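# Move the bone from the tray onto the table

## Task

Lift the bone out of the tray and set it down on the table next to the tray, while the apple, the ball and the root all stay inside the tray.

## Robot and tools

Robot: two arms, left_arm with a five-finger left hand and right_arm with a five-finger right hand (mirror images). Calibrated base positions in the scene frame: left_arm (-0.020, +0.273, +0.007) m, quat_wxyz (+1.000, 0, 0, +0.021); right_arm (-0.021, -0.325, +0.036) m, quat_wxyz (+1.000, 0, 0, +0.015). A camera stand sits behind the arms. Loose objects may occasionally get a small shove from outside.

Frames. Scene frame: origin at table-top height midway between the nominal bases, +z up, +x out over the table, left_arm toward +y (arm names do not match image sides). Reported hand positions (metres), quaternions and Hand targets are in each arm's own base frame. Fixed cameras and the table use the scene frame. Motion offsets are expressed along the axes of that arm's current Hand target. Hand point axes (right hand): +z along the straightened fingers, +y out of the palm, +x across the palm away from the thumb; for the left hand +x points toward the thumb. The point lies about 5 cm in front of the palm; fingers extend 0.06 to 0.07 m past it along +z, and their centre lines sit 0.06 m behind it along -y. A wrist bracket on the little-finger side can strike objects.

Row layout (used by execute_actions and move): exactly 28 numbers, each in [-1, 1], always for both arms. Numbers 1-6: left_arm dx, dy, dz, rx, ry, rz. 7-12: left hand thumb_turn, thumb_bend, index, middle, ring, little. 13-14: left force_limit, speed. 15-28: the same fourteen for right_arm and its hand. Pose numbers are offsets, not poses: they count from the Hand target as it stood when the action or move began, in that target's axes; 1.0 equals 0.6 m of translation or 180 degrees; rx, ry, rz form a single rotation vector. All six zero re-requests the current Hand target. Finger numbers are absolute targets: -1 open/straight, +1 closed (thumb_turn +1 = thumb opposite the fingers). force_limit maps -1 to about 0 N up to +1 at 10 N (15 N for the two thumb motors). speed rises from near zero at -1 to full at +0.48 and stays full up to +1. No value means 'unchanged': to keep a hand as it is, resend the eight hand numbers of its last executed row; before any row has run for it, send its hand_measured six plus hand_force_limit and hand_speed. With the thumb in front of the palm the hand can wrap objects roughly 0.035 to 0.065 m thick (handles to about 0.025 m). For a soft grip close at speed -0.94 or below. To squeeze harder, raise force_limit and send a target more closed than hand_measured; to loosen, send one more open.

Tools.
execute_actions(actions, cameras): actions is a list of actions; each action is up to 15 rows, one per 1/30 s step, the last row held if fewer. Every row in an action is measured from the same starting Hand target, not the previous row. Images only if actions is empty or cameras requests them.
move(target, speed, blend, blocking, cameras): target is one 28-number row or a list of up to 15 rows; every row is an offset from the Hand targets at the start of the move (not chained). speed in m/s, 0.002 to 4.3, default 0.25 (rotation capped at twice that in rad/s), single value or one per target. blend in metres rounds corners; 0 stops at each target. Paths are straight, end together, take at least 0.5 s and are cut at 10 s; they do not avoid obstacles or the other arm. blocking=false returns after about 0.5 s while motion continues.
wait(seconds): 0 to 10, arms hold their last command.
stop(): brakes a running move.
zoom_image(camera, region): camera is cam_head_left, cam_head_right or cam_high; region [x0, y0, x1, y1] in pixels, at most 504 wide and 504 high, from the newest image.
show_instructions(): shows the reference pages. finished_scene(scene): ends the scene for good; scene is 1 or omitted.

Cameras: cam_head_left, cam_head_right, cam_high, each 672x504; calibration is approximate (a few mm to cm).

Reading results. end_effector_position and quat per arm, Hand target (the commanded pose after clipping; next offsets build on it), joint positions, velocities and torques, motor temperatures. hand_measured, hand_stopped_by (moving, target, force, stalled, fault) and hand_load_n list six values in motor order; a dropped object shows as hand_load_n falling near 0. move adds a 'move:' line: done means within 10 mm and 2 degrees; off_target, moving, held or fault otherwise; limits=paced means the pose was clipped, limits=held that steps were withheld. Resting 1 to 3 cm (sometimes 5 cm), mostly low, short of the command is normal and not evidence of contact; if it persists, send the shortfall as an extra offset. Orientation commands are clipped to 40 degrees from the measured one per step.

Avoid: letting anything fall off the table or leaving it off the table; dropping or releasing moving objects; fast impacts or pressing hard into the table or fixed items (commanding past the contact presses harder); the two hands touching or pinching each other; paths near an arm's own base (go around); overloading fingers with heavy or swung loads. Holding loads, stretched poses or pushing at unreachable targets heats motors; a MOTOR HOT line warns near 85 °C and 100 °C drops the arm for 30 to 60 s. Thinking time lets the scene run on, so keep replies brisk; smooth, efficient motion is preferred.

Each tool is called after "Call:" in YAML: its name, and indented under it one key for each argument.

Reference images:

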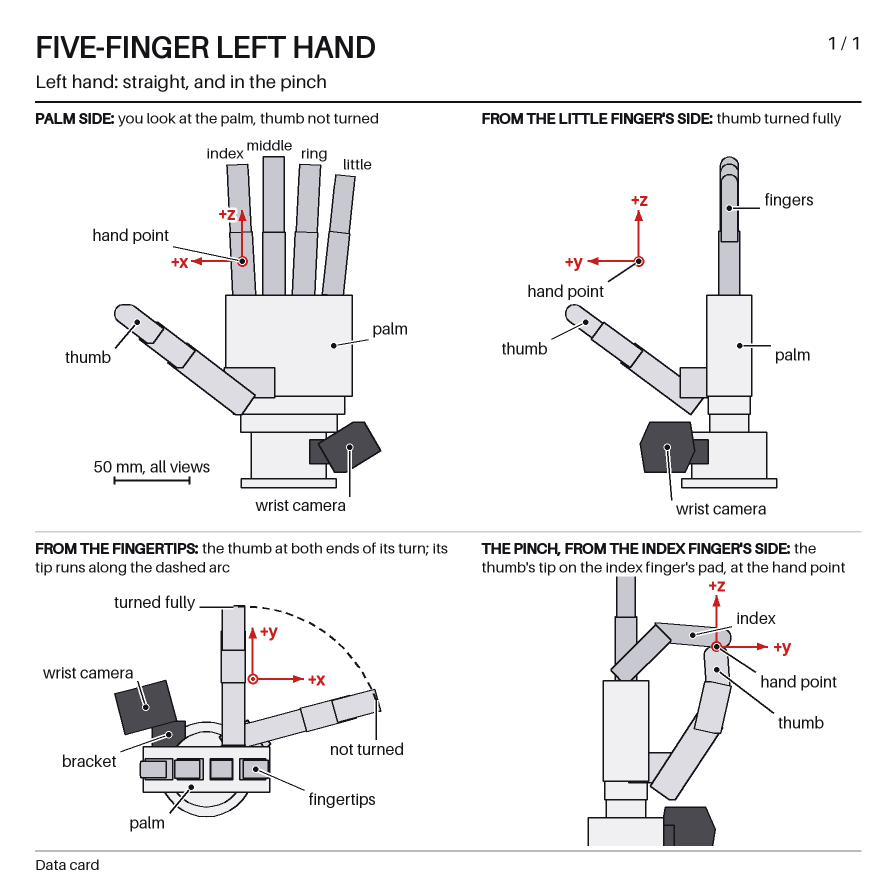

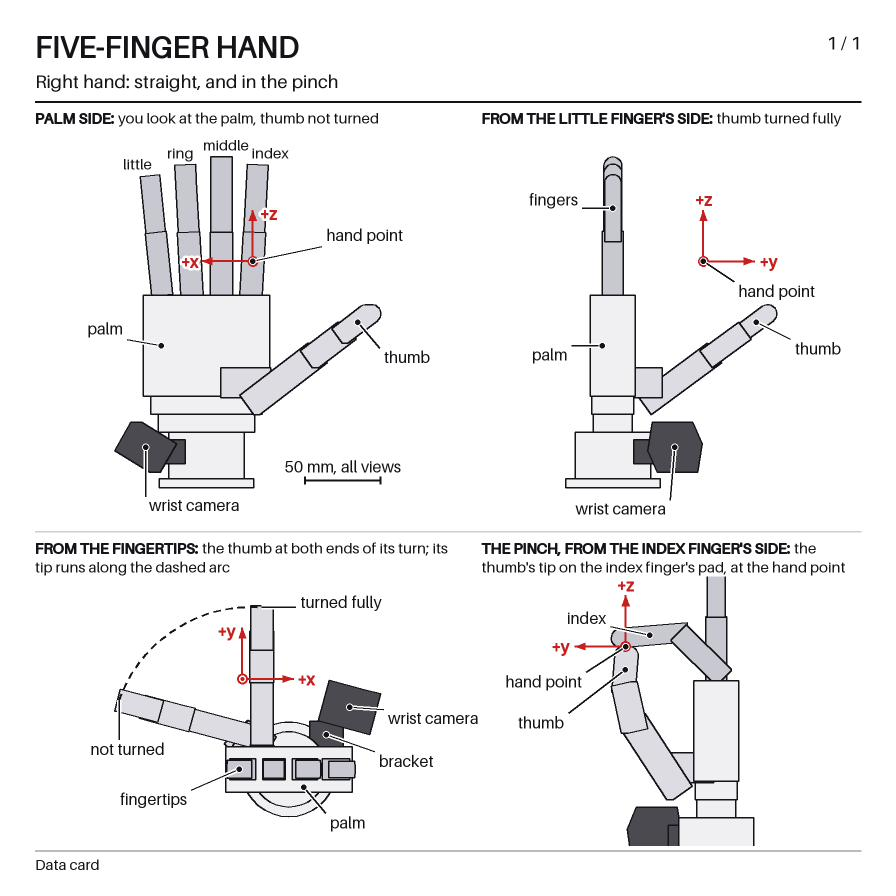

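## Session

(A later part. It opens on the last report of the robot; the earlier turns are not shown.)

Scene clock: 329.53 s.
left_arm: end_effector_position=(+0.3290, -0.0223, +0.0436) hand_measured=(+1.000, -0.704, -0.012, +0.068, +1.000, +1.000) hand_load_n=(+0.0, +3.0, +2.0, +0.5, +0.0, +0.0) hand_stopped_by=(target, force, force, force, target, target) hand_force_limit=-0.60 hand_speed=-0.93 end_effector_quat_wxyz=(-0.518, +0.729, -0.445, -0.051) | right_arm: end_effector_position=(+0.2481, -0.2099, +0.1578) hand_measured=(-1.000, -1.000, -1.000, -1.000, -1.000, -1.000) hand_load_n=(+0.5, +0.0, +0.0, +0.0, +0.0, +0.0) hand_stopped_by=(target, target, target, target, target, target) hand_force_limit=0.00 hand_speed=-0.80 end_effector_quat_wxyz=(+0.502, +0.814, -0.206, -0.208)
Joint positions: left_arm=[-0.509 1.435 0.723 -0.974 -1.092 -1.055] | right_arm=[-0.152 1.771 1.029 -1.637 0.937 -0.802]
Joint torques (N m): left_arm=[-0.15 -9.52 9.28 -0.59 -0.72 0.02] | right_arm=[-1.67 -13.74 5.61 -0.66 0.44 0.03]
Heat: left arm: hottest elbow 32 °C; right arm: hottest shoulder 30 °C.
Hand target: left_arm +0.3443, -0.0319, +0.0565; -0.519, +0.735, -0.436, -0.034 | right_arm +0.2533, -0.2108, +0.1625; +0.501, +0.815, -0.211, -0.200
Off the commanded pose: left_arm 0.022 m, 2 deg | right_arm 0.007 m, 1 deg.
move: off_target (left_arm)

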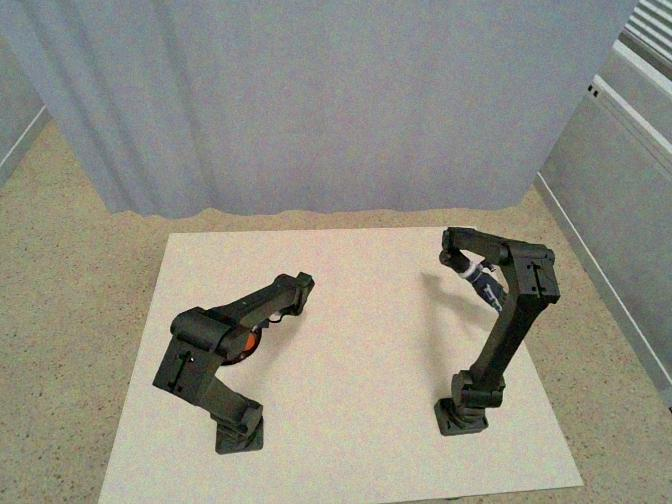

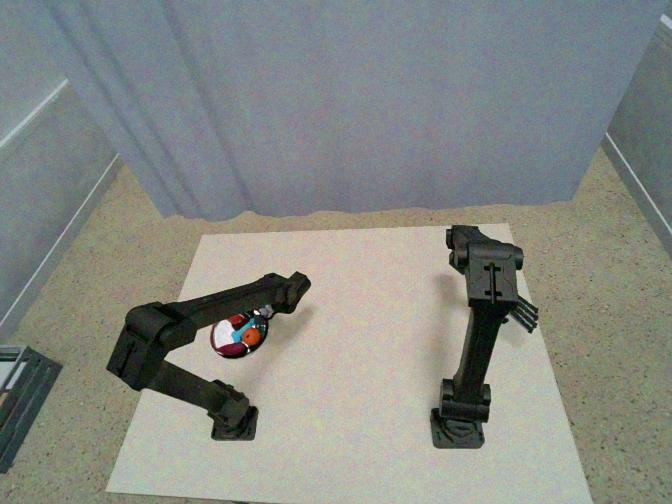

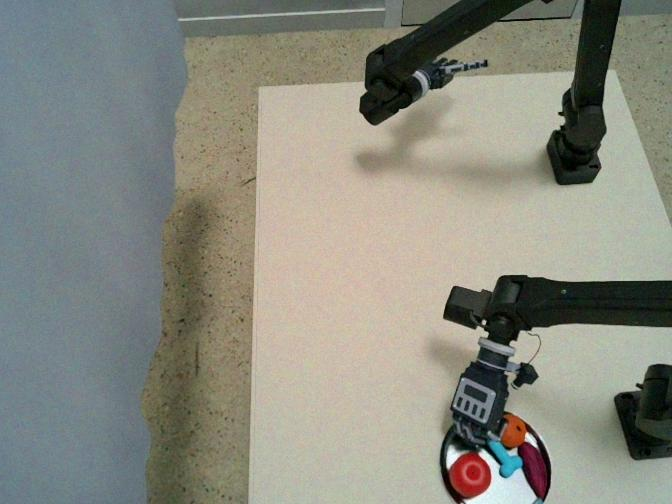

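Call:
move:
  target: [-0.0542, -0.0796, -0.0497, 0, 0, 0, 1, -0.2, 0.2, 0.2, 1, 1, -0.6, -0.93, 0, 0, 0, 0, 0, 0, -1, -1, -1, -1, -1, -1, 0, -0.8]
  speed: 0.06
  cameras: ["all"]

Call:
zoom_image:
  camera: "cam_high"
  region: [436, 380, 536, 480]

Call:
zoom_image:
  camera: "cam_head_right"
  region: [210, 270, 300, 350]

Scene clock: 336.27 s.
left_arm: end_effector_position=(+0.3292, -0.0224, +0.1049) hand_measured=(+1.000, -0.704, -0.012, +0.068, +1.000, +1.000) hand_load_n=(+0.5, +3.0, +2.5, +0.0, +0.0, +0.0) hand_stopped_by=(target, force, force, force, target, target) hand_force_limit=-0.60 hand_speed=-0.93 end_effector_quat_wxyz=(-0.518, +0.728, -0.446, -0.054) | right_arm: end_effector_position=(+0.2481, -0.2099, +0.1578) hand_measured=(-1.000, -1.000, -1.000, -1.000, -1.000, -1.000) hand_load_n=(+0.0, +0.0, +0.0, +0.0, +0.0, +0.0) hand_stopped_by=(target, target, target, target, target, target) hand_force_limit=0.00 hand_speed=-0.80 end_effector_quat_wxyz=(+0.502, +0.814, -0.206, -0.208)
Joint positions: left_arm=[-0.509 1.327 0.811 -1.178 -1.092 -1.055] | right_arm=[-0.152 1.771 1.029 -1.637 0.937 -0.802]
Joint torques (N m): left_arm=[-0.09 -8.88 10.7 -0.54 -0.72 0.03] | right_arm=[-1.61 -13.74 5.57 -0.68 0.44 0.02]
Heat: left arm: hottest elbow 32 °C; right arm: hottest shoulder 30 °C.
Hand target: left_arm +0.3443, -0.0318, +0.1214; -0.519, +0.735, -0.436, -0.034 | right_arm +0.2533, -0.2108, +0.1625; +0.501, +0.815, -0.211, -0.200
Off the commanded pose: left_arm 0.024 m, 3 deg | right_arm 0.007 m, 1 deg.
move: off_target (left_arm)

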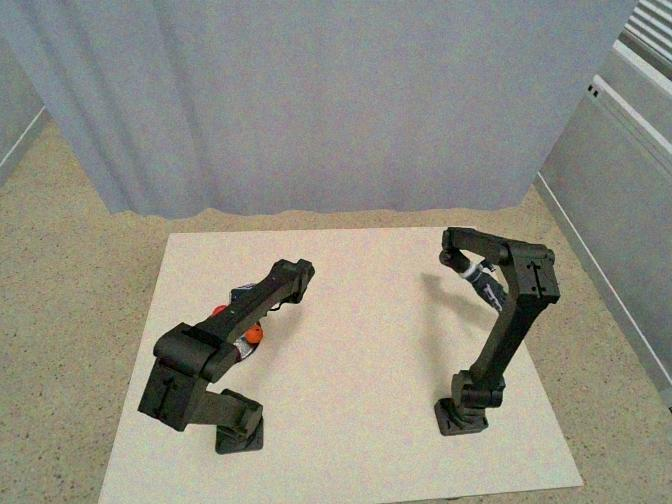

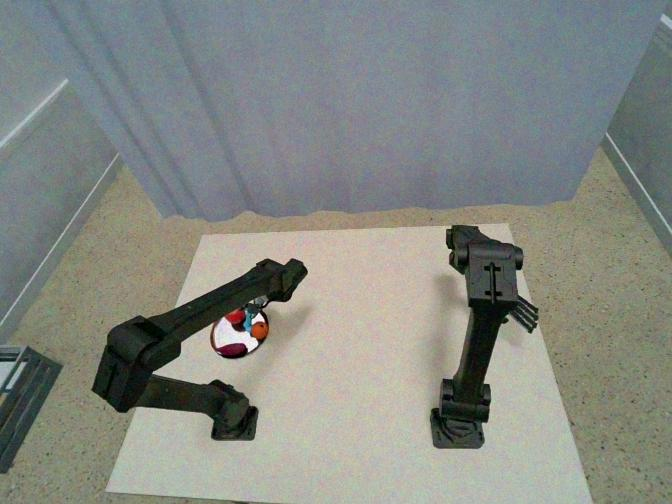

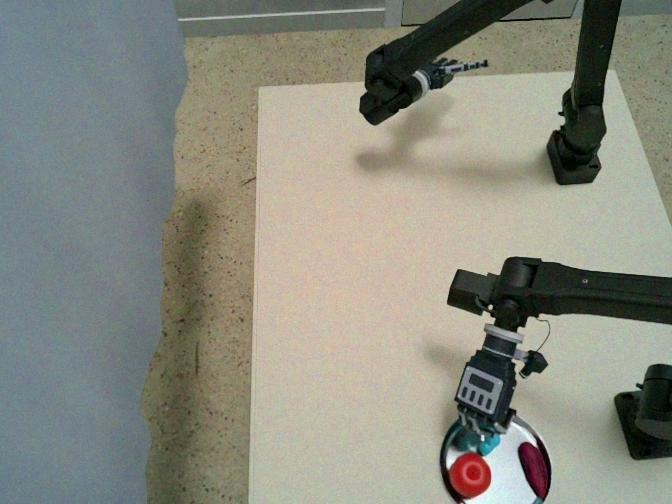

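Scaled by 5.040 from the camera's 672x504 image, which has a finer 960x720 frame.

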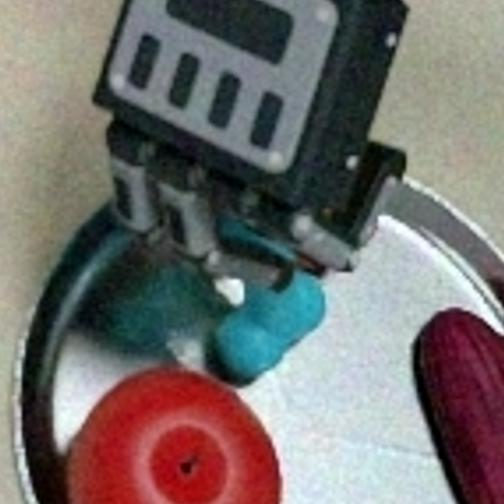

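Scaled by 5.600 from the camera's 672x504 image, which has a finer 960x720 frame.

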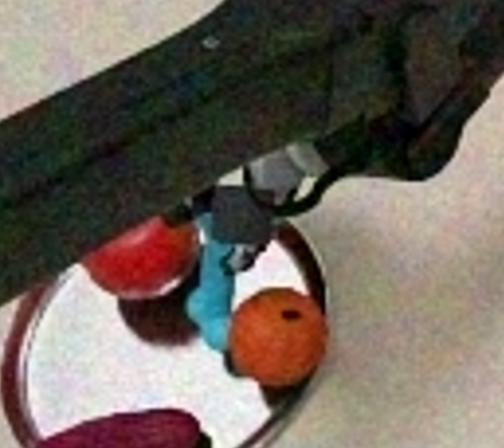

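Call:
move:
  target:
    - [-0.077, -0.0858, -0.0642, 0, 0, 0, 1, -0.2, 0.2, 0.2, 1, 1, -0.6, -0.93, 0, 0, 0, 0, 0, 0, -1, -1, -1, -1, -1, -1, 0, -0.8]
    - [0.0867, -0.0932, -0.2307, 0.0556, 0.0816, 0.051, 1, -0.2, 0.2, 0.2, 1, 1, -0.6, -0.93, 0, 0, 0, 0, 0, 0, -1, -1, -1, -1, -1, -1, 0, -0.8]
  speed: 0.1
  blend: [0.03, 0]
  cameras: ["all"]

Call:
zoom_image:
  camera: "cam_high"
  region: [420, 300, 540, 400]

Call:
zoom_image:
  camera: "cam_head_right"
  region: [210, 260, 310, 350]

Call:
zoom_image:
  camera: "cam_head_left"
  region: [210, 260, 310, 350]

Scene clock: 360.90 s.
left_arm: end_effector_position=(+0.3466, -0.1529, +0.1860) hand_measured=(+1.000, -0.704, -0.012, +0.068, +1.000, +1.000) hand_load_n=(+0.5, +3.0, +2.0, +0.0, +0.0, +0.0) hand_stopped_by=(target, force, force, force, target, target) hand_force_limit=-0.60 hand_speed=-0.93 end_effector_quat_wxyz=(-0.518, +0.649, -0.557, +0.041) | right_arm: end_effector_position=(+0.2481, -0.2099, +0.1578) hand_measured=(-1.000, -1.000, -1.000, -1.000, -1.000, -1.000) hand_load_n=(+0.0, +0.0, +0.0, +0.0, +0.0, +0.0) hand_stopped_by=(target, target, target, target, target, target) hand_force_limit=0.00 hand_speed=-0.80 end_effector_quat_wxyz=(+0.502, +0.814, -0.206, -0.208)
Joint positions: left_arm=[-0.797 1.33 1.049 -1.306 -1.092 -0.959] | right_arm=[-0.152 1.771 1.029 -1.637 0.937 -0.802]
Joint torques (N m): left_arm=[-0.5 -8.47 11.96 0.28 -0.79 0.24] | right_arm=[-1.55 -13.68 5.57 -0.68 0.44 0.02]
Heat: left arm: hottest elbow 33 °C; right arm: hottest shoulder 30 °C.
Hand target: left_arm +0.3584, -0.1684, +0.1999; -0.516, +0.648, -0.557, +0.057 | right_arm +0.2533, -0.2108, +0.1625; +0.501, +0.815, -0.211, -0.200
Off the commanded pose: left_arm 0.024 m, 2 deg | right_arm 0.007 m, 1 deg.
move: off_target (left_arm)

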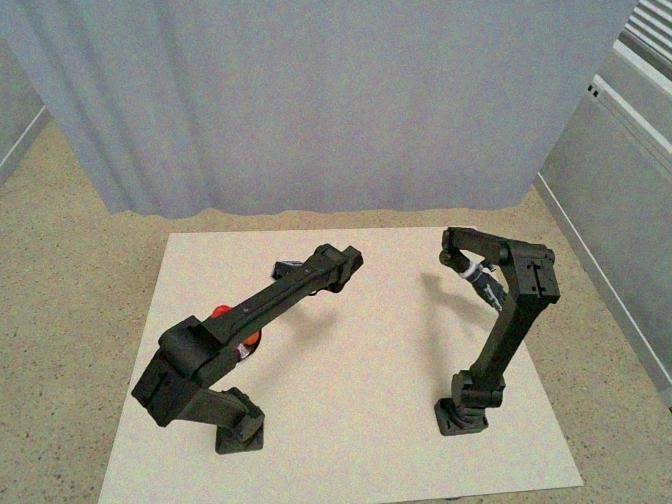

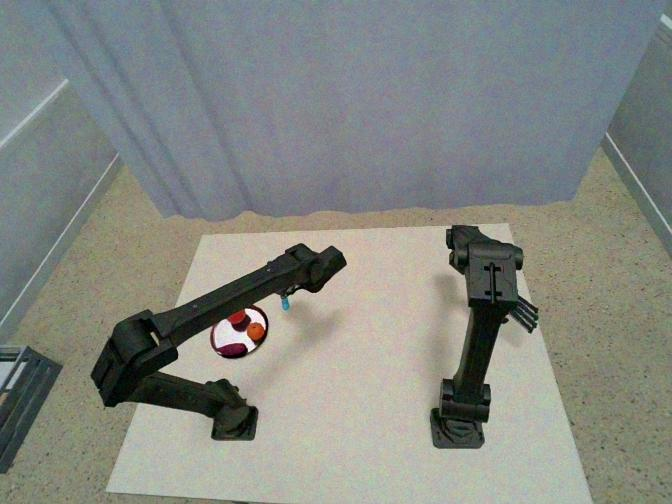

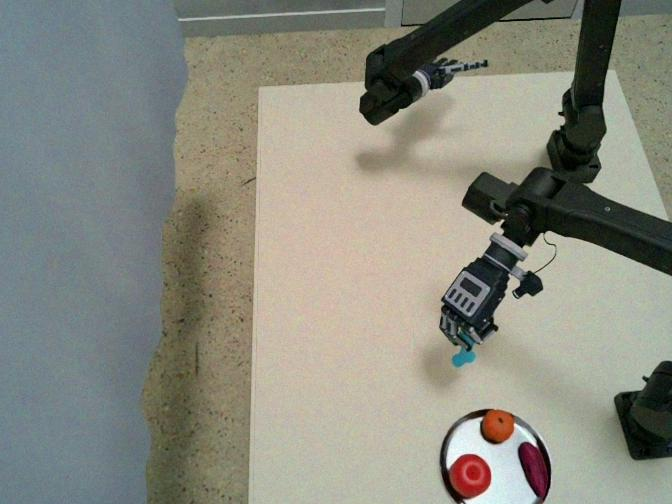

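Scaled by 4.200 from the camera's 672x504 image, which has a finer 960x720 frame.

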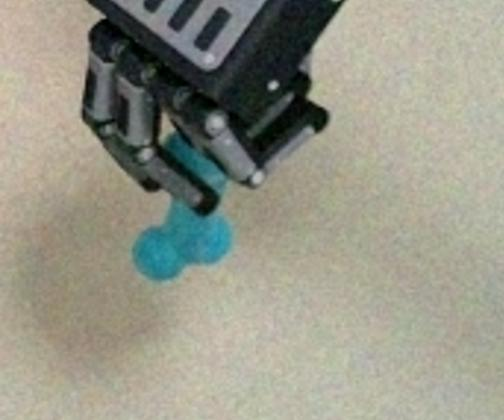

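Scaled by 5.040 from the camera's 672x504 image, which has a finer 960x720 frame.

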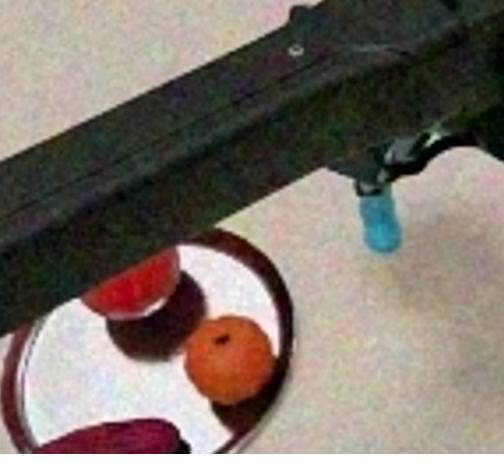

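Scaled by 5.040 from the camera's 672x504 image, which has a finer 960x720 frame.

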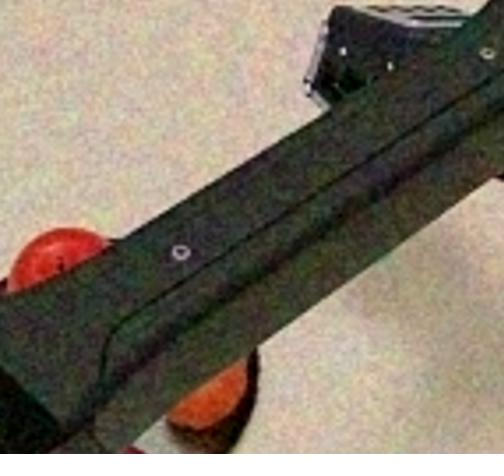

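Call:
move:
  target: [0.0752, 0.1098, 0.069, 0, 0, 0, 1, -0.2, 0.2, 0.2, 1, 1, -0.6, -0.93, 0, 0, 0, 0, 0, 0, -1, -1, -1, -1, -1, -1, 0, -0.8]
  speed: 0.1
  cameras: ["all"]

Call:
zoom_image:
  camera: "cam_high"
  region: [420, 300, 540, 400]

Call:
zoom_image:
  camera: "cam_head_right"
  region: [210, 260, 310, 350]

Scene clock: 383.33 s.
left_arm: end_effector_position=(+0.3600, -0.1668, +0.1148) hand_measured=(+1.000, -0.704, -0.012, +0.068, +1.000, +1.000) hand_load_n=(+0.0, +3.0, +2.0, +0.0, +0.5, +0.0) hand_stopped_by=(target, force, force, force, target, target) hand_force_limit=-0.60 hand_speed=-0.93 end_effector_quat_wxyz=(-0.515, +0.656, -0.547, +0.063) | right_arm: end_effector_position=(+0.2481, -0.2099, +0.1578) hand_measured=(-1.000, -1.000, -1.000, -1.000, -1.000, -1.000) hand_load_n=(+0.0, +0.0, +0.0, +0.0, +0.0, +0.0) hand_stopped_by=(target, target, target, target, target, target) hand_force_limit=0.00 hand_speed=-0.80 end_effector_quat_wxyz=(+0.502, +0.814, -0.206, -0.208)
Joint positions: left_arm=[-0.797 1.425 0.942 -1.052 -1.092 -0.956] | right_arm=[-0.152 1.771 1.029 -1.637 0.937 -0.802]
Joint torques (N m): left_arm=[-0.44 -9.41 7.6 0.36 -0.76 0.23] | right_arm=[-1.55 -13.8 5.6 -0.66 0.44 0.02]
Heat: left arm: hottest elbow 37 °C; right arm: hottest shoulder 30 °C.
Hand target: left_arm +0.3585, -0.1684, +0.1100; -0.516, +0.648, -0.557, +0.057 | right_arm +0.2533, -0.2108, +0.1625; +0.501, +0.815, -0.211, -0.200
Off the commanded pose: left_arm 0.005 m, 2 deg | right_arm 0.007 m, 1 deg.
move: done

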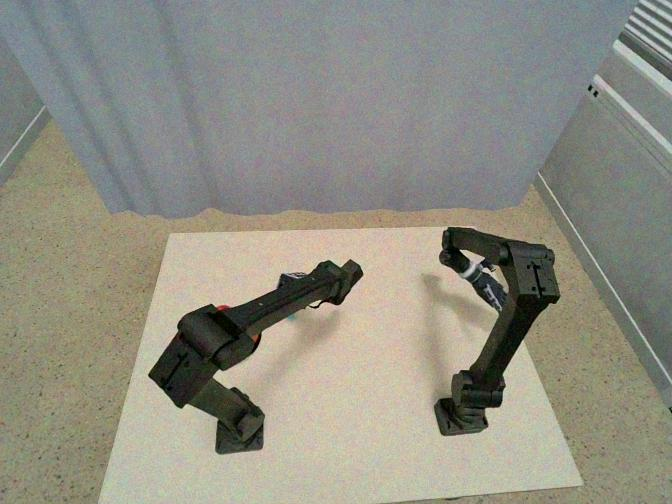

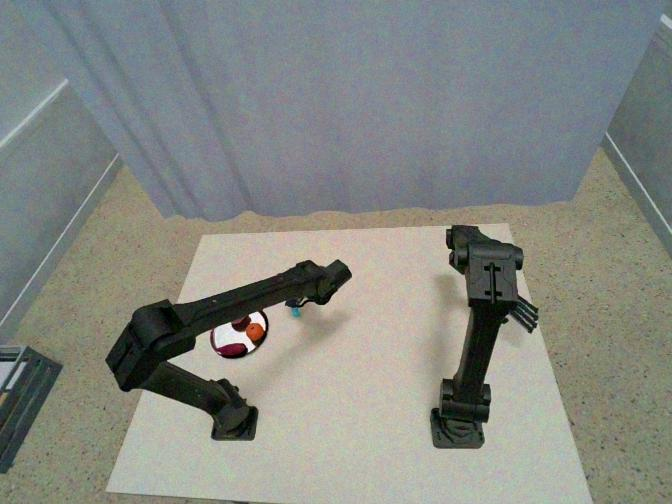

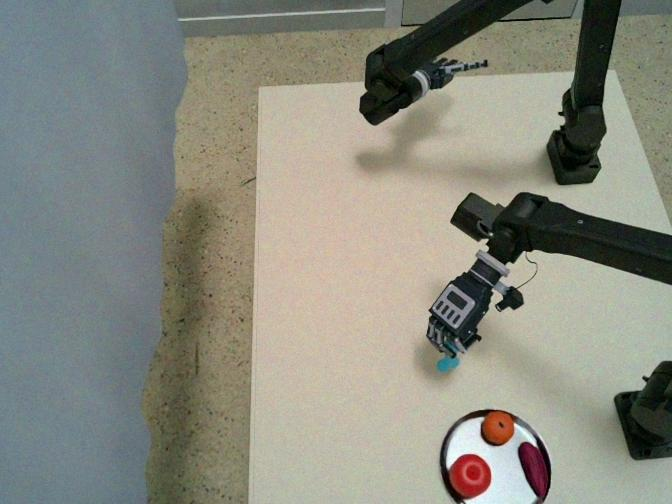

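Scaled by 4.200 from the camera's 672x504 image, which has a finer 960x720 frame.

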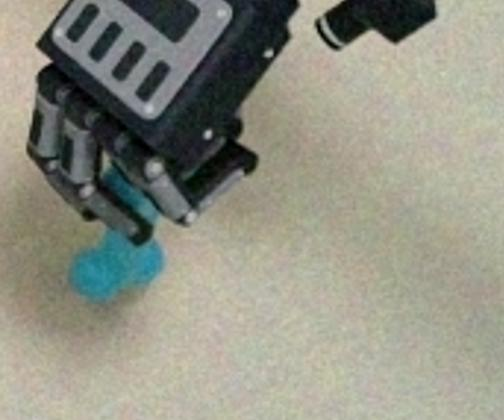

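Scaled by 5.040 from the camera's 672x504 image, which has a finer 960x720 frame.

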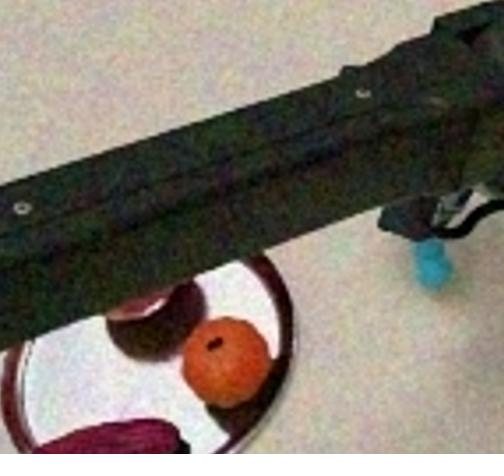

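Call:
move:
  target:
    - [0.0615, 0.0055, 0.0075, 0, 0, 0, 1, -0.2, 0.2, 0.2, 1, 1, -0.6, -0.93, 0, 0, 0, 0, 0, 0, -1, -1, -1, -1, -1, -1, 0, -0.8]
    - [0.1125, 0.011, 0.0118, 0, 0, 0, 1, -0.2, 0.2, 0.2, 1, 1, -0.6, -0.93, 0, 0, 0, 0, 0, 0, -1, -1, -1, -1, -1, -1, 0, -0.8]
    - [0.1558, 0.0335, 0.0267, 0, 0, 0, 1, -0.2, 0.2, 0.2, 1, 1, -0.6, -0.93, 0, 0, 0, 0, 0, 0, -1, -1, -1, -1, -1, -1, 0, -0.8]
    - [0.1845, 0.0585, 0.0425, 0, 0, 0, 1, -0.2, 0.2, 0.2, 1, 1, -0.6, -0.93, 0, 0, 0, 0, 0, 0, -1, -1, -1, -1, -1, -1, 0, -0.8]
  speed: 0.05
  blend: [0.01, 0.01, 0.01, 0]
  cameras: ["all"]

Call:
zoom_image:
  camera: "cam_high"
  region: [400, 290, 500, 390]

Call:
zoom_image:
  camera: "cam_head_right"
  region: [250, 260, 350, 350]

Scene clock: 403.00 s.
left_arm: end_effector_position=(+0.3822, -0.2150, +0.0151) hand_measured=(+1.000, -0.702, -0.012, +0.068, +1.000, +1.000) hand_load_n=(+0.0, +0.0, +0.0, +0.5, +0.0, +0.0) hand_stopped_by=(target, force, force, force, target, target) hand_force_limit=-0.60 hand_speed=-0.93 end_effector_quat_wxyz=(-0.519, +0.640, -0.564, +0.038) | right_arm: end_effector_position=(+0.2481, -0.2099, +0.1578) hand_measured=(-1.000, -1.000, -1.000, -1.000, -1.000, -1.000) hand_load_n=(+0.0, +0.0, +0.0, +0.0, +0.0, +0.0) hand_stopped_by=(target, target, target, target, target, target) hand_force_limit=0.00 hand_speed=-0.80 end_effector_quat_wxyz=(+0.502, +0.814, -0.206, -0.208)
Joint positions: left_arm=[-0.84 1.747 1.017 -0.927 -1.094 -1.018] | right_arm=[-0.152 1.771 1.029 -1.637 0.937 -0.802]
Joint torques (N m): left_arm=[-0.73 -12.45 9.25 0.17 -0.66 -0.09] | right_arm=[-1.61 -13.8 5.56 -0.66 0.44 0.03]
Heat: left arm: hottest elbow 36 °C; right arm: hottest shoulder 30 °C.
Hand target: left_arm +0.3931, -0.2340, +0.0170; -0.517, +0.648, -0.557, +0.057 | right_arm +0.2533, -0.2108, +0.1625; +0.501, +0.815, -0.211, -0.200
Off the commanded pose: left_arm 0.022 m, 3 deg | right_arm 0.007 m, 1 deg.
move: off_target (left_arm)

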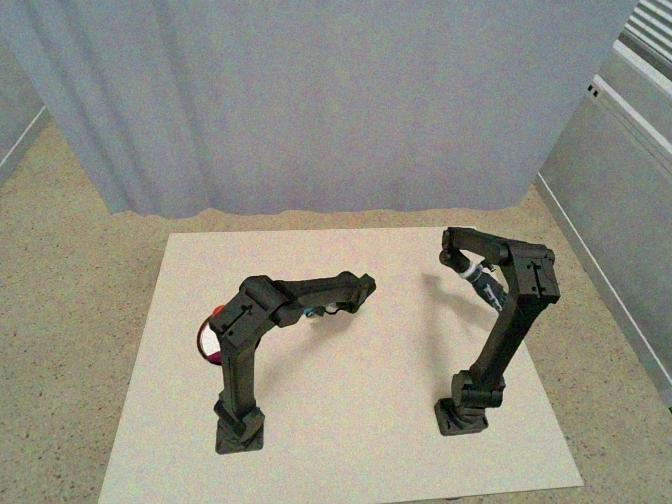

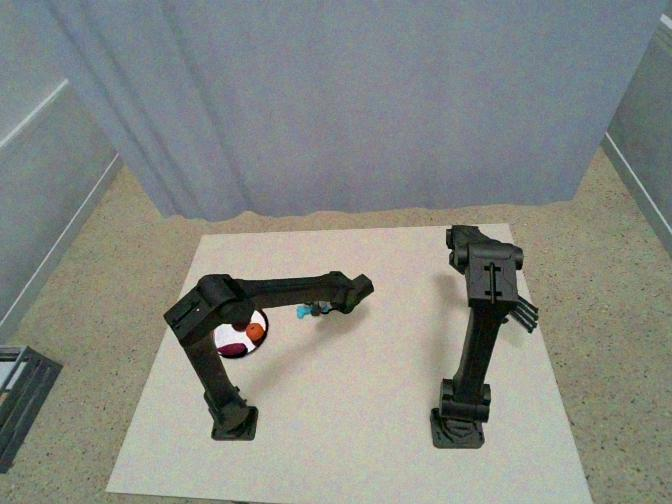

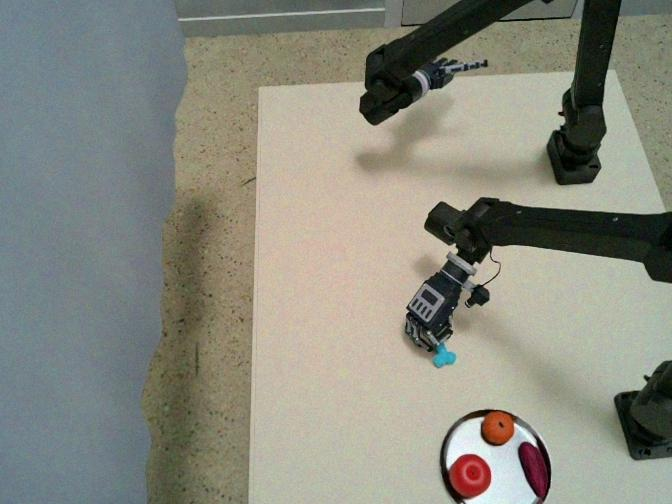

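Scaled by 5.040 from the camera's 672x504 image, which has a finer 960x720 frame.

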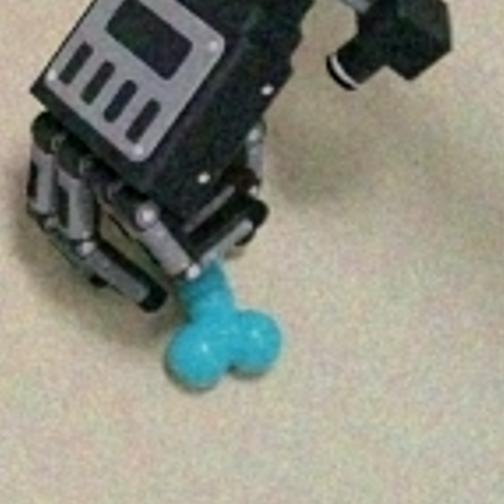

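Scaled by 5.040 from the camera's 672x504 image, which has a finer 960x720 frame.

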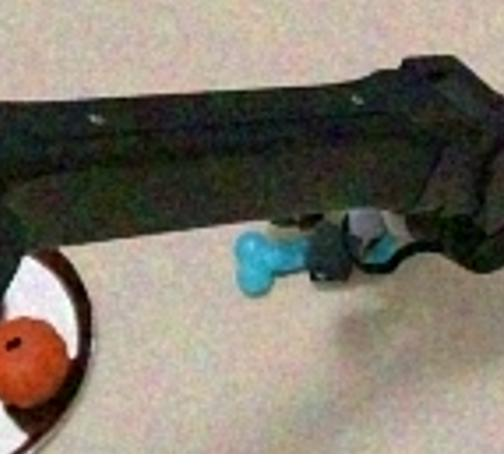

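Call:
execute_actions:
  actions:
    - [[0,0,0,0,0,0, 1, -1, -0.5, -0.5, 1, 1, -0.6, -0.8, 0,0,0,0,0,0, -1,-1,-1,-1,-1,-1,0,-0.8]]
    - [[0,0,0,0,0,0, 1, -1, -0.5, -0.5, 1, 1, -0.6, -0.8, 0,0,0,0,0,0, -1,-1,-1,-1,-1,-1,0,-0.8]]
  cameras: ["all"]

Call:
zoom_image:
  camera: "cam_high"
  region: [400, 290, 500, 390]

Call:
zoom_image:
  camera: "cam_head_right"
  region: [250, 260, 350, 350]

Scene clock: 411.70 s.
left_arm: end_effector_position=(+0.3822, -0.2150, +0.0151) hand_measured=(+1.000, -1.000, -0.500, -0.500, +1.000, +1.000) hand_load_n=(+0.0, -0.5, +0.0, +0.0, +0.0, +0.0) hand_stopped_by=(target, target, target, target, target, target) hand_force_limit=-0.60 hand_speed=-0.80 end_effector_quat_wxyz=(-0.519, +0.641, -0.564, +0.038) | right_arm: end_effector_position=(+0.2481, -0.2099, +0.1578) hand_measured=(-1.000, -1.000, -1.000, -1.000, -1.000, -1.000) hand_load_n=(+0.0, +0.5, +0.0, +0.0, +0.0, +0.0) hand_stopped_by=(target, target, target, target, target, target) hand_force_limit=0.00 hand_speed=-0.80 end_effector_quat_wxyz=(+0.502, +0.814, -0.206, -0.208)
Joint positions: left_arm=[-0.84 1.747 1.017 -0.927 -1.094 -1.019] | right_arm=[-0.152 1.771 1.029 -1.637 0.937 -0.802]
Joint torques (N m): left_arm=[-0.73 -12.45 9.26 0.18 -0.66 -0.09] | right_arm=[-1.61 -13.63 5.59 -0.66 0.44 0.03]
Heat: left arm: hottest elbow 36 °C; right arm: hottest shoulder 30 °C.
Hand target: left_arm +0.3932, -0.2340, +0.0170; -0.517, +0.648, -0.557, +0.057 | right_arm +0.2533, -0.2108, +0.1625; +0.501, +0.815, -0.211, -0.200
Off the commanded pose: left_arm 0.022 m, 2 deg | right_arm 0.007 m, 1 deg.

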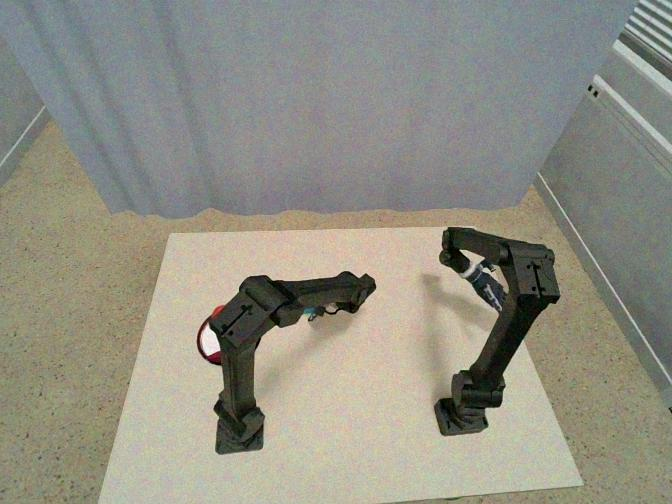

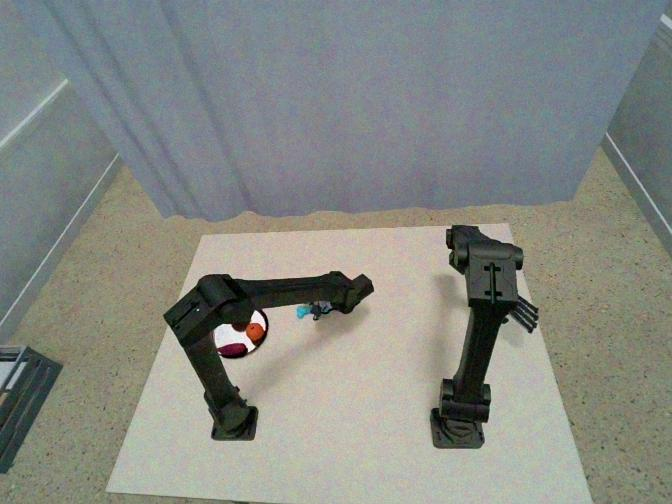

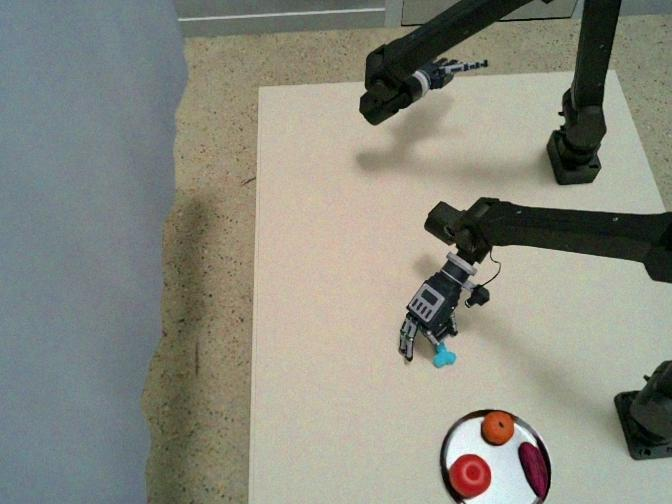

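Scaled by 5.040 from the camera's 672x504 image, which has a finer 960x720 frame.

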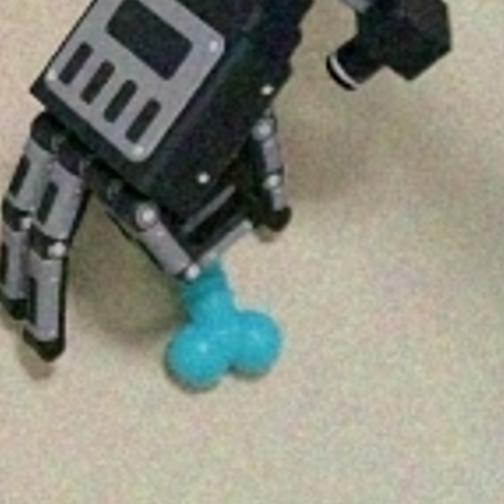

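Scaled by 5.040 from the camera's 672x504 image, which has a finer 960x720 frame.

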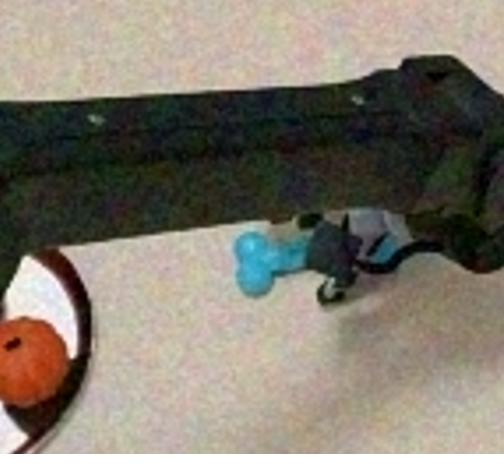

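Call:
move:
  target:
    - [-0.038, -0.0845, -0.0413, 0, 0, 0, 1, -1, -0.5, -0.5, 1, 1, -0.6, -0.8, 0, 0, 0, 0, 0, 0, -1, -1, -1, -1, -1, -1, 0, -0.8]
    - [-0.11, -0.18, -0.105, 0, 0, 0, 1, -1, -0.5, -0.5, 1, 1, -0.6, -0.8, 0, 0, 0, 0, 0, 0, -1, -1, -1, -1, -1, -1, 0, -0.8]
  speed: [0.06, 0.12]
  blend: [0.02, 0]
  cameras: ["all"]

Call:
zoom_image:
  camera: "cam_high"
  region: [390, 280, 560, 504]

Call:
zoom_image:
  camera: "cam_head_right"
  region: [200, 260, 350, 360]

Scene clock: 422.77 s.
left_arm: end_effector_position=(+0.3904, -0.2242, +0.1436) hand_measured=(+1.000, -1.000, -0.500, -0.500, +1.000, +1.000) hand_load_n=(+0.5, +0.0, +0.0, +0.0, +0.0, +0.0) hand_stopped_by=(target, target, target, target, target, target) hand_force_limit=-0.60 hand_speed=-0.80 end_effector_quat_wxyz=(-0.519, +0.641, -0.564, +0.040) | right_arm: end_effector_position=(+0.2481, -0.2099, +0.1578) hand_measured=(-1.000, -1.000, -1.000, -1.000, -1.000, -1.000) hand_load_n=(+0.0, +0.0, +0.0, +0.0, +0.0, +0.0) hand_stopped_by=(target, target, target, target, target, target) hand_force_limit=0.00 hand_speed=-0.80 end_effector_quat_wxyz=(+0.502, +0.814, -0.206, -0.208)
Joint positions: left_arm=[-0.84 1.589 1.207 -1.271 -1.094 -1.019] | right_arm=[-0.152 1.771 1.029 -1.637 0.937 -0.802]
Joint torques (N m): left_arm=[-0.26 -13.45 11.14 -0.4 -0.69 0.02] | right_arm=[-1.55 -13.68 5.57 -0.68 0.44 0.02]
Heat: left arm: hottest elbow 37 °C; right arm: hottest shoulder 30 °C.
Hand target: left_arm +0.3992, -0.2373, +0.1584; -0.517, +0.648, -0.557, +0.057 | right_arm +0.2533, -0.2108, +0.1625; +0.501, +0.815, -0.211, -0.200
Off the commanded pose: left_arm 0.021 m, 2 deg | right_arm 0.007 m, 1 deg.
move: off_target (left_arm)

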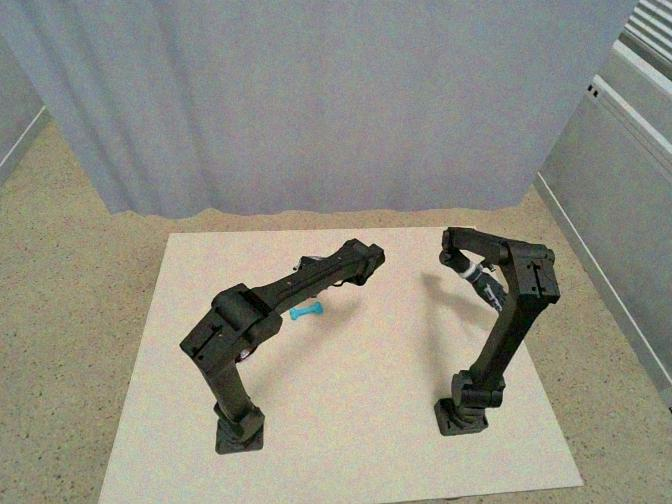

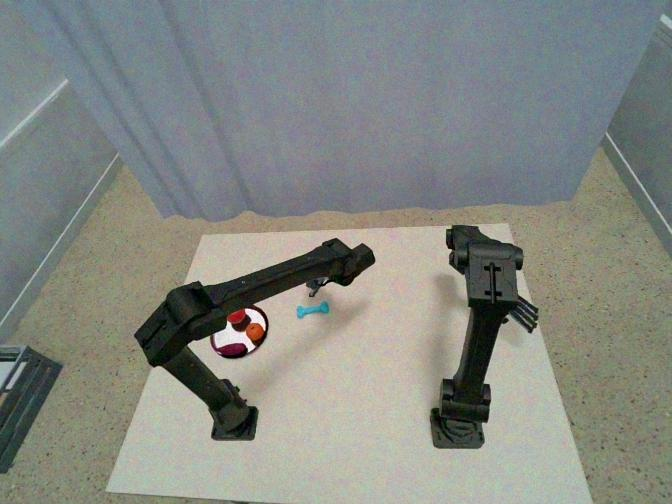

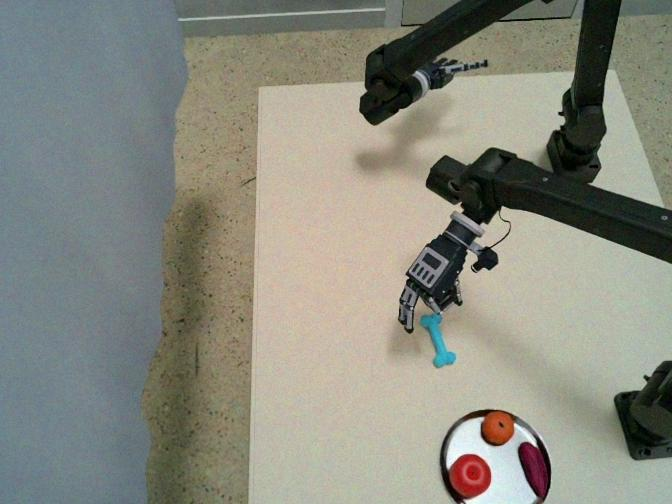

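Scaled by 2.250 from the camera's 672x504 image, which has a finer 960x720 frame.

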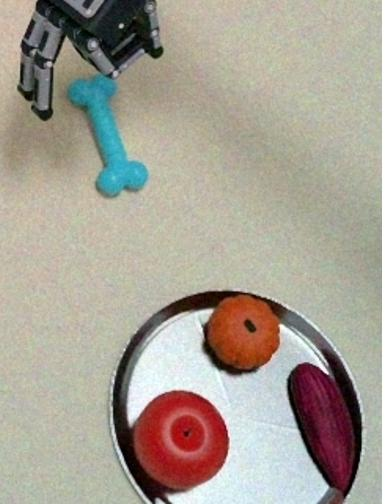

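Scaled by 3.360 from the camera's 672x504 image, which has a finer 960x720 frame.

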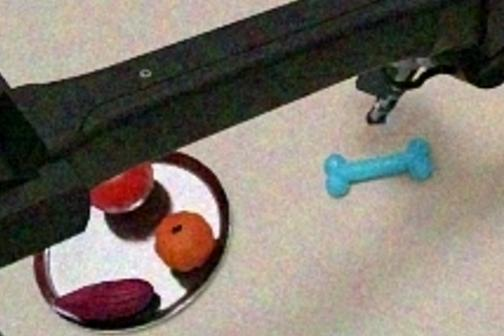

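The bone is on the table about 6 cm from the tray, and nothing is touching it. The apple, the ball and the root are still in the tray, so I'm ending the scene.

Call:
finished_scene:

The scene is finished: the task was done.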